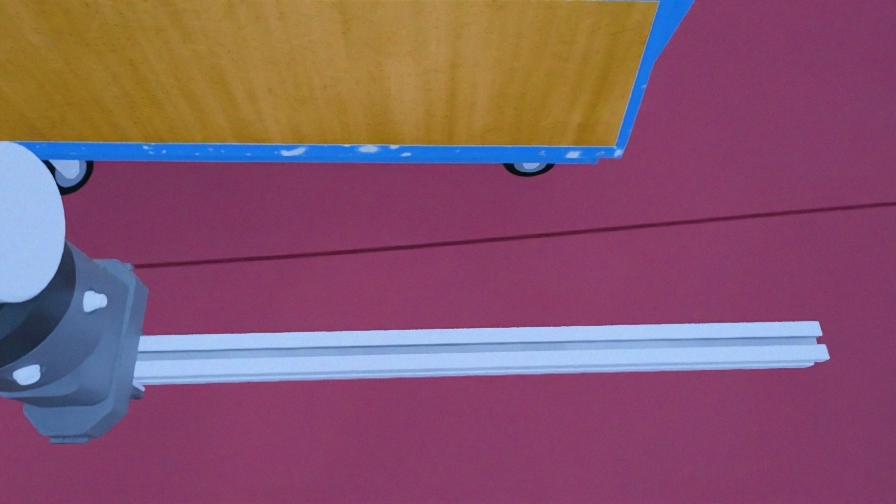

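Call:
{"fn": "move", "kwargs": {
  "base": {"x_m_s":0.35,"for_s":2.25},
  "joints": {"head_tilt_rad":0.45},
  "cameras": ["head_camera"]
}}

Scene clock: 394.43 s.
Joint torques (N m): left_arm=[-14.7 5.05 0.14 -9.93 -0.02 -0.1 -0.08] | right_arm=[17.04 -5.44 -2.3 2.27 0.19 0.1 -0.19]
Motor temperatures (°C): left_arm=[36 33 33 41 43 39 41] | right_arm=[38 38 31 37 38 39 36]
Wrist force (N): left_arm=[-1.5 0.1 -18.4] | right_arm=[-4.6 -3.6 -12.6]
Wrist torque (N m): left_arm=[-0.36 -0.22 0.21] | right_arm=[0.02 -0.48 -0.31]
Wrist force, peak (N): left_arm=[-2.0 0.1 -19.4] | right_arm=[-4.9 -3.5 -13.0]
move: done
base_odometry: x=+0.409 y=-0.708 heading=-0.009
base_status: done (sent for 2.27 of 2.27 s)
joint_positions: torso_squat_rad=+0.400 torso_shift_rad=+0.300 torso_pitch_rad=+0.901 torso_yaw_rad=+0.000 left_shoulder_pitch_rad=-1.074 left_shoulder_roll_rad=+0.178 left_shoulder_yaw_rad=+0.306 left_elbow_rad=-1.818 left_forearm_roll_rad=+0.000 left_wrist_pitch_rad=+1.910 left_hand_roll_rad=+0.000 left_gripper_m=+0.031 right_shoulder_pitch_rad=+0.200 right_shoulder_roll_rad=-0.300 right_shoulder_yaw_rad=+0.000 right_elbow_rad=-1.000 right_forearm_roll_rad=+0.030 right_wrist_pitch_rad=-0.021 right_hand_roll_rad=+0.014 right_gripper_m=+0.100 head_pan_rad=+0.000 head_tilt_rad=+0.450
joint_status: all done
wheel_motors_off: 0
motor_effort: left_wheel=-2(27) right_wheel=-1(43)
chest: x=+0.2052 y=+0.0003 z=+1.0886 quat_wxyz=(+0.900, +0.000, +0.435, +0.000) (m; base frame)
left_hand: x=+0.6000 y=+0.2205 z=+0.7094 quat_wxyz=(+1.000, +0.000, -0.028, +0.001) (m; base frame)
right_hand: x=-0.0156 y=-0.4108 z=+0.5226 quat_wxyz=(+0.985, -0.100, +0.041, +0.133) (m; base frame)
pictures: head_camera
camera_calibration:
head_camera: T_world_to_cam=[[-0.0426117, -0.99822, 0.0417297, -0.0278775], [-0.963527, 0.0300141, -0.265922, 0.73667], [0.264196, -0.0515391, -0.963091, 0.993495], [0, 0, 0, 1]] pos_world=[0.446135, 0.00126546, 1.15389]

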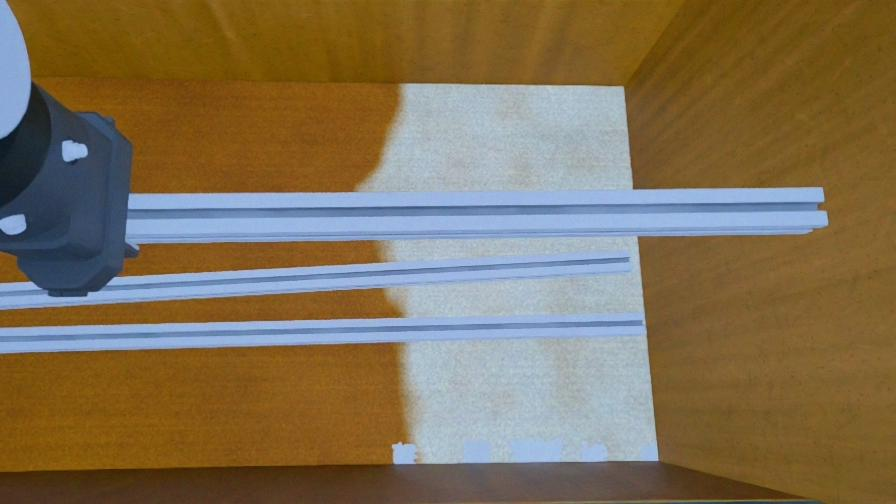

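Call:
{"fn": "move", "kwargs": {
  "base": {"x_m_s":-0.1,"for_s":0.28},
  "joints": {"torso_squat_rad":0.8,"torso_pitch_rad":1.0,"left_shoulder_pitch_rad":-0.968,"left_shoulder_roll_rad":0.1455,"left_shoulder_yaw_rad":0.2856,"left_elbow_rad":-1.63,"left_forearm_roll_rad":0,"left_wrist_pitch_rad":1.568,"left_hand_roll_rad":0},
  "cameras": []
}}

Call:
{"fn": "move", "kwargs": {
  "joints": {"torso_squat_rad":0.76,"left_shoulder_pitch_rad":-1.1564,"left_shoulder_roll_rad":0.2036,"left_shoulder_yaw_rad":0.3184,"left_elbow_rad":-0.8909,"left_wrist_pitch_rad":1.024,"left_hand_roll_rad":0,"head_pan_rad":-0.3,"head_tilt_rad":0.25},
  "min_time_s": 3,
  "cameras": ["head_camera"]
}}

Call:
{"fn": "move", "kwargs": {
  "joints": {"head_pan_rad":0.5},
  "cameras": ["head_camera"]
}}

Scene clock: 416.67 s.
Joint torques (N m): left_arm=[-11.15 2.42 -0.68 -10.62 0.05 0.09 0.08] | right_arm=[18.5 -4.36 -1.93 2.9 0.1 0.29 -0.32]
Motor temperatures (°C): left_arm=[37 33 33 41 43 38 41] | right_arm=[38 38 31 37 38 39 36]
Wrist force (N): left_arm=[-0.3 0.9 -19.1] | right_arm=[-3.4 -3.8 -12.6]
Wrist torque (N m): left_arm=[-0.53 -0.15 0.27] | right_arm=[0.05 -0.38 -0.33]
Wrist force, peak (N): left_arm=[-4.4 0.8 -21.1] | right_arm=[-4.7 -3.6 -13.1]
move: done
base_odometry: x=+0.382 y=-0.708 heading=-0.009
base_status: done (sent for 0.27 of 0.27 s)
joint_positions: torso_squat_rad=+0.800 torso_shift_rad=+0.300 torso_pitch_rad=+1.000 torso_yaw_rad=+0.000 left_shoulder_pitch_rad=-0.967 left_shoulder_roll_rad=+0.145 left_shoulder_yaw_rad=+0.286 left_elbow_rad=-1.629 left_forearm_roll_rad=+0.000 left_wrist_pitch_rad=+1.568 left_hand_roll_rad=+0.000 left_gripper_m=+0.031 right_shoulder_pitch_rad=+0.200 right_shoulder_roll_rad=-0.300 right_shoulder_yaw_rad=+0.000 right_elbow_rad=-1.000 right_forearm_roll_rad=+0.030 right_wrist_pitch_rad=-0.021 right_hand_roll_rad=+0.014 right_gripper_m=+0.100 head_pan_rad=+0.000 head_tilt_rad=+0.450
joint_status: all done
wheel_motors_off: 0
motor_effort: left_wheel=+0(27) right_wheel=+4(26)
chest: x=+0.1767 y=+0.0003 z=+0.9135 quat_wxyz=(+0.877, +0.000, +0.480, +0.000) (m; base frame)
left_hand: x=+0.5132 y=+0.2203 z=+0.4165 quat_wxyz=(+1.000, +0.000, +0.001, +0.000) (m; base frame)
right_hand: x=-0.0996 y=-0.4109 z=+0.3724 quat_wxyz=(+0.982, -0.094, +0.090, +0.138) (m; base frame)
pictures: none
No camera images: "cameras" was empty.

Scene clock: 419.97 s.
Joint torques (N m): left_arm=[21.17 -6 0.1 8.36 -0.12 -0.39 0.11] | right_arm=[18.61 -4.59 -1.36 3.06 0.15 0.38 -0.15]
Motor temperatures (°C): left_arm=[37 33 33 41 43 38 41] | right_arm=[38 38 31 37 38 39 36]
Wrist force (N): left_arm=[-1.3 -0.1 -18.4] | right_arm=[-3.9 -4.0 -12.7]
Wrist torque (N m): left_arm=[-0.46 -0.25 0.22] | right_arm=[0.04 -0.42 -0.31]
Wrist force, peak (N): left_arm=[-1.1 0.2 -19.4] | right_arm=[-4.2 -3.9 -12.9]
move: done
base_odometry: x=+0.382 y=-0.708 heading=-0.009
base_status: not commanded
joint_positions: torso_squat_rad=+0.760 torso_shift_rad=+0.298 torso_pitch_rad=+0.994 torso_yaw_rad=+0.001 left_shoulder_pitch_rad=-1.164 left_shoulder_roll_rad=+0.206 left_shoulder_yaw_rad=+0.318 left_elbow_rad=-0.895 left_forearm_roll_rad=+0.000 left_wrist_pitch_rad=+1.024 left_hand_roll_rad=+0.000 left_gripper_m=+0.031 right_shoulder_pitch_rad=+0.200 right_shoulder_roll_rad=-0.300 right_shoulder_yaw_rad=+0.000 right_elbow_rad=-1.000 right_forearm_roll_rad=+0.030 right_wrist_pitch_rad=-0.021 right_hand_roll_rad=+0.014 right_gripper_m=+0.100 head_pan_rad=-0.300 head_tilt_rad=+0.250
joint_status: all done
wheel_motors_off: 0
motor_effort: left_wheel=-3(7) right_wheel=-4(6)
chest: x=+0.1802 y=-0.0005 z=+0.9340 quat_wxyz=(+0.879, +0.001, +0.477, +0.001) (m; base frame)
left_hand: x=+0.5276 y=+0.2203 z=+0.3230 quat_wxyz=(+1.000, +0.001, -0.009, +0.000) (m; base frame)
right_hand: x=-0.0926 y=-0.4104 z=+0.3902 quat_wxyz=(+0.982, -0.093, +0.087, +0.137) (m; base frame)
pictures: head_camera
camera_calibration:
head_camera: T_world_to_cam=[[-0.206333, -0.937615, 0.27983, -0.207487], [-0.920038, 0.0885498, -0.381692, 0.779039], [0.333102, -0.33621, -0.880912, 0.723817], [0, 0, 0, 1]] pos_world=[0.43283, -0.0201725, 0.993033]

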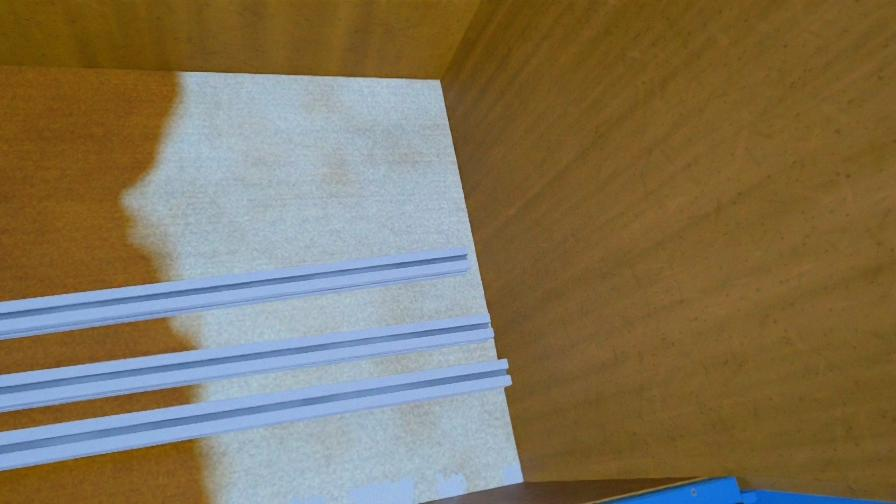

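Scene clock: 421.17 s.
Joint torques (N m): left_arm=[21.37 -6.07 0.45 8.07 -0.28 -0.3 0.12] | right_arm=[18.26 -4.61 -2.19 2.79 0.06 0.27 -0.36]
Motor temperatures (°C): left_arm=[37 33 33 41 43 38 41] | right_arm=[38 38 31 37 38 39 36]
Wrist force (N): left_arm=[-1.2 0.3 -18.3] | right_arm=[-3.8 -4.0 -12.5]
Wrist torque (N m): left_arm=[-0.44 -0.26 0.21] | right_arm=[0.06 -0.41 -0.31]
Wrist force, peak (N): left_arm=[-1.3 0.1 -18.9] | right_arm=[-4.0 -4.0 -12.7]
move: done
base_odometry: x=+0.382 y=-0.708 heading=-0.009
base_status: not commanded
joint_positions: torso_squat_rad=+0.760 torso_shift_rad=+0.298 torso_pitch_rad=+0.994 torso_yaw_rad=+0.001 left_shoulder_pitch_rad=-1.164 left_shoulder_roll_rad=+0.206 left_shoulder_yaw_rad=+0.318 left_elbow_rad=-0.895 left_forearm_roll_rad=+0.000 left_wrist_pitch_rad=+1.024 left_hand_roll_rad=+0.000 left_gripper_m=+0.031 right_shoulder_pitch_rad=+0.200 right_shoulder_roll_rad=-0.300 right_shoulder_yaw_rad=+0.000 right_elbow_rad=-1.000 right_forearm_roll_rad=+0.030 right_wrist_pitch_rad=-0.021 right_hand_roll_rad=+0.014 right_gripper_m=+0.100 head_pan_rad=+0.500 head_tilt_rad=+0.250
joint_status: all done
wheel_motors_off: 0
motor_effort: left_wheel=-4(4) right_wheel=-3(7)
chest: x=+0.1802 y=-0.0005 z=+0.9340 quat_wxyz=(+0.879, +0.001, +0.477, +0.001) (m; base frame)
left_hand: x=+0.5276 y=+0.2203 z=+0.3230 quat_wxyz=(+1.000, +0.001, -0.009, +0.000) (m; base frame)
right_hand: x=-0.0926 y=-0.4104 z=+0.3902 quat_wxyz=(+0.982, -0.093, +0.087, +0.137) (m; base frame)
pictures: head_camera
camera_calibration:
head_camera: T_world_to_cam=[[0.217746, -0.902282, -0.372122, 0.307972], [-0.924494, -0.0684468, -0.375002, 0.773704], [0.312887, 0.425679, -0.849058, 0.698855], [0, 0, 0, 1]] pos_world=[0.429562, 0.0333471, 0.998112]

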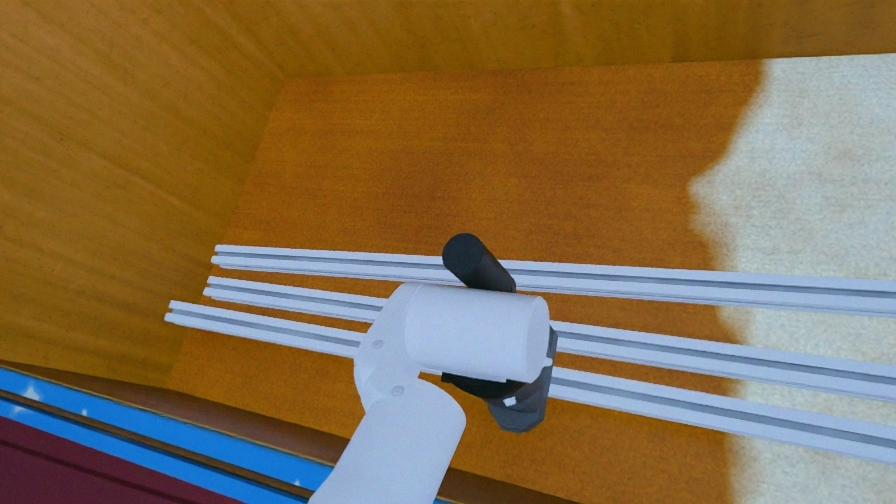

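Call:
{"fn": "move", "kwargs": {
  "joints": {"torso_squat_rad":0.62},
  "min_time_s": 1,
  "cameras": []
}}

Call:
{"fn": "move", "kwargs": {
  "joints": {"torso_squat_rad":0.45,"torso_pitch_rad":0.95,"left_shoulder_pitch_rad":-0.841,"left_shoulder_roll_rad":0.111,"left_shoulder_yaw_rad":0.258,"left_elbow_rad":-1.613,"left_forearm_roll_rad":0,"left_wrist_pitch_rad":1.423,"left_hand_roll_rad":0},
  "min_time_s": 2,
  "cameras": ["head_camera"]
}}

Scene clock: 445.13 s.
Joint torques (N m): left_arm=[-11.46 2.2 0.08 -7.92 -0.32 0.07 0.25] | right_arm=[18.87 -4.49 -1.42 3.11 0.08 0.41 -0.17]
Motor temperatures (°C): left_arm=[38 33 33 41 43 38 41] | right_arm=[38 38 31 37 38 39 36]
Wrist force (N): left_arm=[-0.8 0.3 -18.1] | right_arm=[-4.1 -4.0 -13.0]
Wrist torque (N m): left_arm=[-0.36 -0.24 0.20] | right_arm=[0.09 -0.48 -0.30]
Wrist force, peak (N): left_arm=[-4.0 0.6 -20.9] | right_arm=[-3.9 -3.8 -13.2]
move: done
base_odometry: x=+0.382 y=-0.708 heading=-0.009
base_status: not commanded
joint_positions: torso_squat_rad=+0.620 torso_shift_rad=+0.300 torso_pitch_rad=+1.001 torso_yaw_rad=+0.000 left_shoulder_pitch_rad=-1.156 left_shoulder_roll_rad=+0.204 left_shoulder_yaw_rad=+0.318 left_elbow_rad=-0.890 left_forearm_roll_rad=+0.000 left_wrist_pitch_rad=+1.024 left_hand_roll_rad=+0.000 left_gripper_m=+0.031 right_shoulder_pitch_rad=+0.200 right_shoulder_roll_rad=-0.300 right_shoulder_yaw_rad=+0.000 right_elbow_rad=-1.000 right_forearm_roll_rad=+0.030 right_wrist_pitch_rad=-0.021 right_hand_roll_rad=+0.014 right_gripper_m=+0.100 head_pan_rad=+0.500 head_tilt_rad=+0.250
joint_status: all done
wheel_motors_off: 0
motor_effort: left_wheel=+0(4) right_wheel=-2(6)
chest: x=+0.2009 y=+0.0002 z=+0.9918 quat_wxyz=(+0.877, +0.000, +0.480, +0.000) (m; base frame)
left_hand: x=+0.5373 y=+0.2203 z=+0.3749 quat_wxyz=(+1.000, +0.000, +0.001, +0.000) (m; base frame)
right_hand: x=-0.0753 y=-0.4108 z=+0.4506 quat_wxyz=(+0.982, -0.094, +0.090, +0.138) (m; base frame)
pictures: none
No camera images: "cameras" was empty.

Scene clock: 447.43 s.
Joint torques (N m): left_arm=[-8.69 1.71 -1.04 -10.32 -0.31 -0.35 0.14] | right_arm=[17.5 -5.39 -1.99 2.78 0.12 0.22 -0.27]
Motor temperatures (°C): left_arm=[38 33 33 41 43 38 41] | right_arm=[38 38 31 37 38 39 36]
Wrist force (N): left_arm=[-1.3 0.5 -18.7] | right_arm=[-4.2 -3.8 -12.8]
Wrist torque (N m): left_arm=[-0.59 -0.19 0.23] | right_arm=[0.03 -0.47 -0.35]
Wrist force, peak (N): left_arm=[-0.4 0.2 -19.2] | right_arm=[-4.0 -3.9 -13.1]
move: done
base_odometry: x=+0.382 y=-0.708 heading=-0.009
base_status: not commanded
joint_positions: torso_squat_rad=+0.450 torso_shift_rad=+0.300 torso_pitch_rad=+0.951 torso_yaw_rad=+0.000 left_shoulder_pitch_rad=-0.840 left_shoulder_roll_rad=+0.111 left_shoulder_yaw_rad=+0.258 left_elbow_rad=-1.612 left_forearm_roll_rad=+0.000 left_wrist_pitch_rad=+1.423 left_hand_roll_rad=+0.000 left_gripper_m=+0.031 right_shoulder_pitch_rad=+0.200 right_shoulder_roll_rad=-0.300 right_shoulder_yaw_rad=+0.000 right_elbow_rad=-1.000 right_forearm_roll_rad=+0.030 right_wrist_pitch_rad=-0.021 right_hand_roll_rad=+0.014 right_gripper_m=+0.100 head_pan_rad=+0.500 head_tilt_rad=+0.250
joint_status: all done
wheel_motors_off: 0
motor_effort: left_wheel=+1(1) right_wheel=-1(4)
chest: x=+0.2102 y=+0.0003 z=+1.0625 quat_wxyz=(+0.889, +0.000, +0.458, +0.000) (m; base frame)
left_hand: x=+0.5299 y=+0.2205 z=+0.5447 quat_wxyz=(+1.000, +0.000, -0.024, +0.001) (m; base frame)
right_hand: x=-0.0387 y=-0.4108 z=+0.5082 quat_wxyz=(+0.984, -0.097, +0.065, +0.135) (m; base frame)
pictures: head_camera
camera_calibration:
head_camera: T_world_to_cam=[[0.23374, -0.903056, -0.360356, 0.334009], [-0.907288, -0.0693323, -0.414754, 0.88829], [0.349561, 0.423891, -0.835538, 0.776111], [0, 0, 0, 1]] pos_world=[0.456565, 0.0342288, 1.13725]

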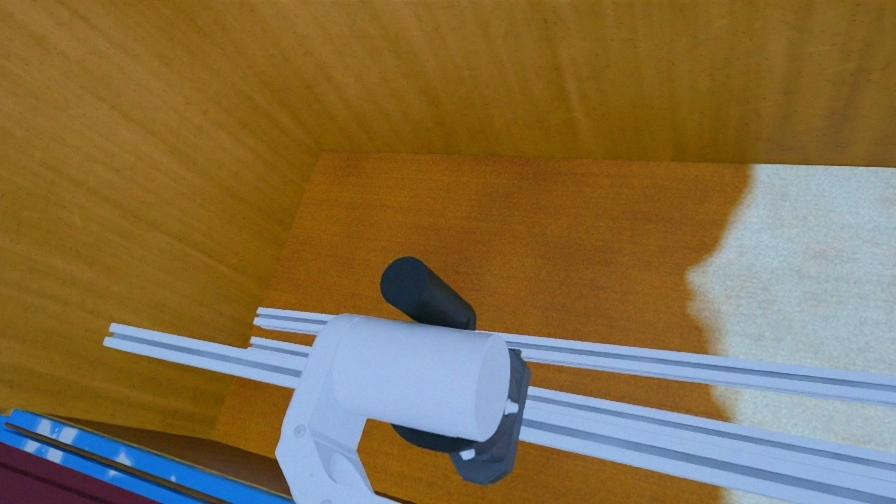

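Call:
{"fn": "move", "kwargs": {
  "base": {"turn_rad_s":-0.04,"for_s":0.5},
  "cameras": []
}}

Call:
{"fn": "move", "kwargs": {
  "base": {"x_m_s":0.1,"for_s":0.5},
  "joints": {"torso_squat_rad":0.6,"torso_pitch_rad":1.0,"left_hand_roll_rad":0.02},
  "cameras": []
}}

Call:
{"fn": "move", "kwargs": {
  "joints": {"torso_squat_rad":0.6,"left_shoulder_pitch_rad":-1.14,"left_shoulder_roll_rad":0.198,"left_shoulder_yaw_rad":0.316,"left_elbow_rad":-0.5574,"left_forearm_roll_rad":0,"left_wrist_pitch_rad":0.673,"left_hand_roll_rad":0.02,"head_pan_rad":-0.3},
  "min_time_s": 3,
  "cameras": ["head_camera"]
}}

Call:
{"fn": "move", "kwargs": {
  "joints": {"head_pan_rad":0.5},
  "cameras": ["head_camera"]
}}

Scene clock: 464.77 s.
Joint torques (N m): left_arm=[-8.83 1.79 -0.52 -10.73 -0.35 -0.13 -0.08] | right_arm=[17.99 -4.91 -1.91 2.71 0.23 0.37 -0.44]
Motor temperatures (°C): left_arm=[37 33 33 41 43 38 41] | right_arm=[38 38 31 37 38 39 36]
Wrist force (N): left_arm=[-1.6 0.7 -18.8] | right_arm=[-3.9 -3.9 -12.7]
Wrist torque (N m): left_arm=[-0.61 -0.25 0.21] | right_arm=[0.06 -0.44 -0.35]
Wrist force, peak (N): left_arm=[-1.3 0.4 -19.1] | right_arm=[-3.9 -3.8 -13.0]
move: done
base_odometry: x=+0.382 y=-0.708 heading=-0.028
base_status: done (sent for 0.5 of 0.5 s)
joint_positions: torso_squat_rad=+0.450 torso_shift_rad=+0.300 torso_pitch_rad=+0.951 torso_yaw_rad=+0.000 left_shoulder_pitch_rad=-0.840 left_shoulder_roll_rad=+0.111 left_shoulder_yaw_rad=+0.258 left_elbow_rad=-1.612 left_forearm_roll_rad=+0.000 left_wrist_pitch_rad=+1.423 left_hand_roll_rad=+0.000 left_gripper_m=+0.031 right_shoulder_pitch_rad=+0.200 right_shoulder_roll_rad=-0.300 right_shoulder_yaw_rad=+0.000 right_elbow_rad=-1.000 right_forearm_roll_rad=+0.030 right_wrist_pitch_rad=-0.021 right_hand_roll_rad=+0.014 right_gripper_m=+0.100 head_pan_rad=+0.500 head_tilt_rad=+0.250
joint_status: not commanded
wheel_motors_off: 0
motor_effort: left_wheel=+3(20) right_wheel=-6(22)
chest: x=+0.2102 y=+0.0003 z=+1.0625 quat_wxyz=(+0.889, +0.000, +0.458, +0.000) (m; base frame)
left_hand: x=+0.5299 y=+0.2204 z=+0.5446 quat_wxyz=(+1.000, +0.000, -0.024, +0.001) (m; base frame)
right_hand: x=-0.0387 y=-0.4108 z=+0.5082 quat_wxyz=(+0.984, -0.097, +0.065, +0.135) (m; base frame)
pictures: none
No camera images: "cameras" was empty.

Scene clock: 466.10 s.
Joint torques (N m): left_arm=[-7.66 1.11 -1.09 -10.07 -0.26 -0.05 0.29] | right_arm=[19.25 -5.1 -1.73 3.38 0.08 0.28 -0.34]
Motor temperatures (°C): left_arm=[37 33 33 41 43 38 41] | right_arm=[38 38 31 37 38 39 36]
Wrist force (N): left_arm=[-0.2 0.4 -18.4] | right_arm=[-3.7 -4.0 -12.9]
Wrist torque (N m): left_arm=[-0.43 -0.14 0.23] | right_arm=[0.09 -0.44 -0.29]
Wrist force, peak (N): left_arm=[0.1 0.1 -19.7] | right_arm=[-3.7 -4.1 -13.1]
move: done
base_odometry: x=+0.432 y=-0.710 heading=-0.029
base_status: done (sent for 0.5 of 0.5 s)
joint_positions: torso_squat_rad=+0.600 torso_shift_rad=+0.300 torso_pitch_rad=+1.000 torso_yaw_rad=+0.000 left_shoulder_pitch_rad=-0.840 left_shoulder_roll_rad=+0.111 left_shoulder_yaw_rad=+0.258 left_elbow_rad=-1.612 left_forearm_roll_rad=+0.000 left_wrist_pitch_rad=+1.423 left_hand_roll_rad=+0.020 left_gripper_m=+0.031 right_shoulder_pitch_rad=+0.200 right_shoulder_roll_rad=-0.300 right_shoulder_yaw_rad=+0.000 right_elbow_rad=-1.000 right_forearm_roll_rad=+0.030 right_wrist_pitch_rad=-0.021 right_hand_roll_rad=+0.014 right_gripper_m=+0.100 head_pan_rad=+0.500 head_tilt_rad=+0.250
joint_status: all done
wheel_motors_off: 0
motor_effort: left_wheel=-4(28) right_wheel=+2(34)
chest: x=+0.2033 y=+0.0003 z=+0.9995 quat_wxyz=(+0.877, +0.000, +0.480, +0.000) (m; base frame)
left_hand: x=+0.4968 y=+0.2204 z=+0.4664 quat_wxyz=(+1.000, +0.000, +0.001, +0.010) (m; base frame)
right_hand: x=-0.0728 y=-0.4108 z=+0.4583 quat_wxyz=(+0.982, -0.094, +0.090, +0.138) (m; base frame)
pictures: none
No camera images: "cameras" was empty.

Scene clock: 469.40 s.
Joint torques (N m): left_arm=[-9.39 4.19 0.12 -5.03 -0.23 -0.19 0.3] | right_arm=[18.58 -4.52 -1.44 3.37 0 0.35 -0.15]
Motor temperatures (°C): left_arm=[37 33 33 41 43 38 41] | right_arm=[38 38 31 37 38 39 36]
Wrist force (N): left_arm=[-0.8 0.5 -18.6] | right_arm=[-3.6 -4.0 -12.8]
Wrist torque (N m): left_arm=[-0.28 -0.22 0.20] | right_arm=[0.09 -0.41 -0.31]
Wrist force, peak (N): left_arm=[-1.6 1.1 -19.0] | right_arm=[-3.9 -3.9 -13.2]
move: done
base_odometry: x=+0.432 y=-0.710 heading=-0.029
base_status: not commanded
joint_positions: torso_squat_rad=+0.600 torso_shift_rad=+0.300 torso_pitch_rad=+1.000 torso_yaw_rad=+0.000 left_shoulder_pitch_rad=-1.139 left_shoulder_roll_rad=+0.198 left_shoulder_yaw_rad=+0.316 left_elbow_rad=-0.557 left_forearm_roll_rad=+0.000 left_wrist_pitch_rad=+0.673 left_hand_roll_rad=+0.020 left_gripper_m=+0.031 right_shoulder_pitch_rad=+0.200 right_shoulder_roll_rad=-0.300 right_shoulder_yaw_rad=+0.000 right_elbow_rad=-1.000 right_forearm_roll_rad=+0.030 right_wrist_pitch_rad=-0.021 right_hand_roll_rad=+0.014 right_gripper_m=+0.100 head_pan_rad=-0.300 head_tilt_rad=+0.250
joint_status: all done
wheel_motors_off: 0
motor_effort: left_wheel=-4(5) right_wheel=+4(6)
chest: x=+0.2033 y=+0.0003 z=+0.9995 quat_wxyz=(+0.877, +0.000, +0.480, +0.000) (m; base frame)
left_hand: x=+0.4679 y=+0.2198 z=+0.3217 quat_wxyz=(+1.000, +0.000, +0.001, +0.010) (m; base frame)
right_hand: x=-0.0728 y=-0.4108 z=+0.4583 quat_wxyz=(+0.982, -0.094, +0.090, +0.138) (m; base frame)
pictures: head_camera
camera_calibration:
head_camera: T_world_to_cam=[[-0.204434, -0.937011, 0.283226, -0.224083], [-0.922442, 0.0875819, -0.376071, 0.820118], [0.327577, -0.338142, -0.882243, 0.776464], [0, 0, 0, 1]] pos_world=[0.45635, -0.0192414, 1.05692]

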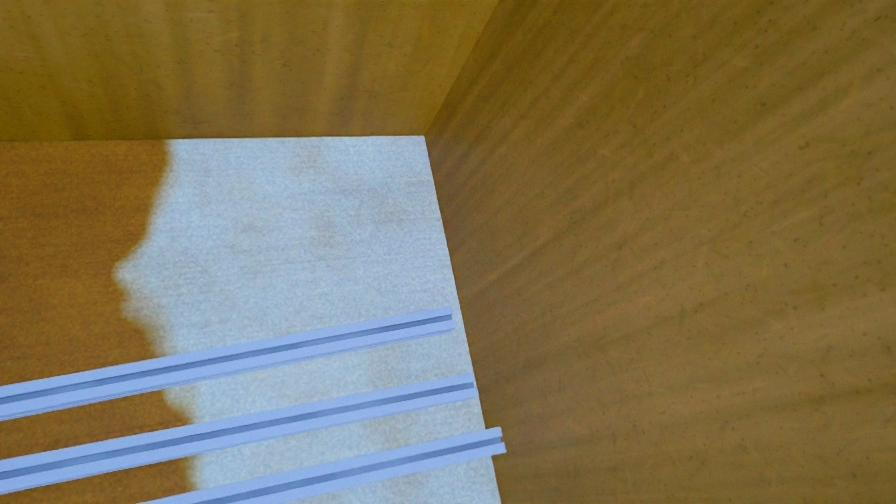

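Scene clock: 470.60 s.
Joint torques (N m): left_arm=[-9.58 3.23 1.11 -4.94 -0.27 0.09 0.17] | right_arm=[19.03 -4.71 -0.92 3.26 0.08 0.38 -0.29]
Motor temperatures (°C): left_arm=[37 33 33 41 43 38 41] | right_arm=[38 38 31 37 38 39 36]
Wrist force (N): left_arm=[-0.7 0.5 -18.2] | right_arm=[-3.7 -3.8 -12.9]
Wrist torque (N m): left_arm=[-0.35 -0.23 0.16] | right_arm=[0.07 -0.42 -0.30]
Wrist force, peak (N): left_arm=[-0.4 0.5 -18.8] | right_arm=[-4.1 -3.9 -13.1]
move: done
base_odometry: x=+0.432 y=-0.710 heading=-0.029
base_status: not commanded
joint_positions: torso_squat_rad=+0.600 torso_shift_rad=+0.300 torso_pitch_rad=+1.000 torso_yaw_rad=+0.000 left_shoulder_pitch_rad=-1.139 left_shoulder_roll_rad=+0.198 left_shoulder_yaw_rad=+0.316 left_elbow_rad=-0.557 left_forearm_roll_rad=+0.000 left_wrist_pitch_rad=+0.673 left_hand_roll_rad=+0.020 left_gripper_m=+0.031 right_shoulder_pitch_rad=+0.200 right_shoulder_roll_rad=-0.300 right_shoulder_yaw_rad=+0.000 right_elbow_rad=-1.000 right_forearm_roll_rad=+0.030 right_wrist_pitch_rad=-0.021 right_hand_roll_rad=+0.014 right_gripper_m=+0.100 head_pan_rad=+0.500 head_tilt_rad=+0.250
joint_status: all done
wheel_motors_off: 0
motor_effort: left_wheel=-4(5) right_wheel=+4(7)
chest: x=+0.2033 y=+0.0003 z=+0.9995 quat_wxyz=(+0.877, +0.000, +0.480, +0.000) (m; base frame)
left_hand: x=+0.4679 y=+0.2198 z=+0.3217 quat_wxyz=(+1.000, +0.000, +0.001, +0.010) (m; base frame)
right_hand: x=-0.0728 y=-0.4108 z=+0.4583 quat_wxyz=(+0.982, -0.094, +0.090, +0.138) (m; base frame)
pictures: head_camera
camera_calibration:
head_camera: T_world_to_cam=[[0.215499, -0.903084, -0.371482, 0.327794], [-0.926838, -0.0693818, -0.368996, 0.814171], [0.30746, 0.423822, -0.851964, 0.750857], [0, 0, 0, 1]] pos_world=[0.453107, 0.0342845, 1.0619]

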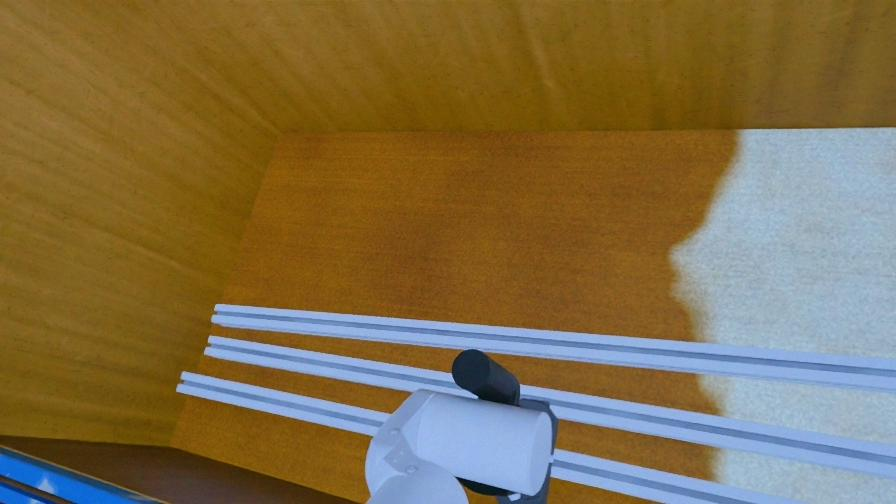

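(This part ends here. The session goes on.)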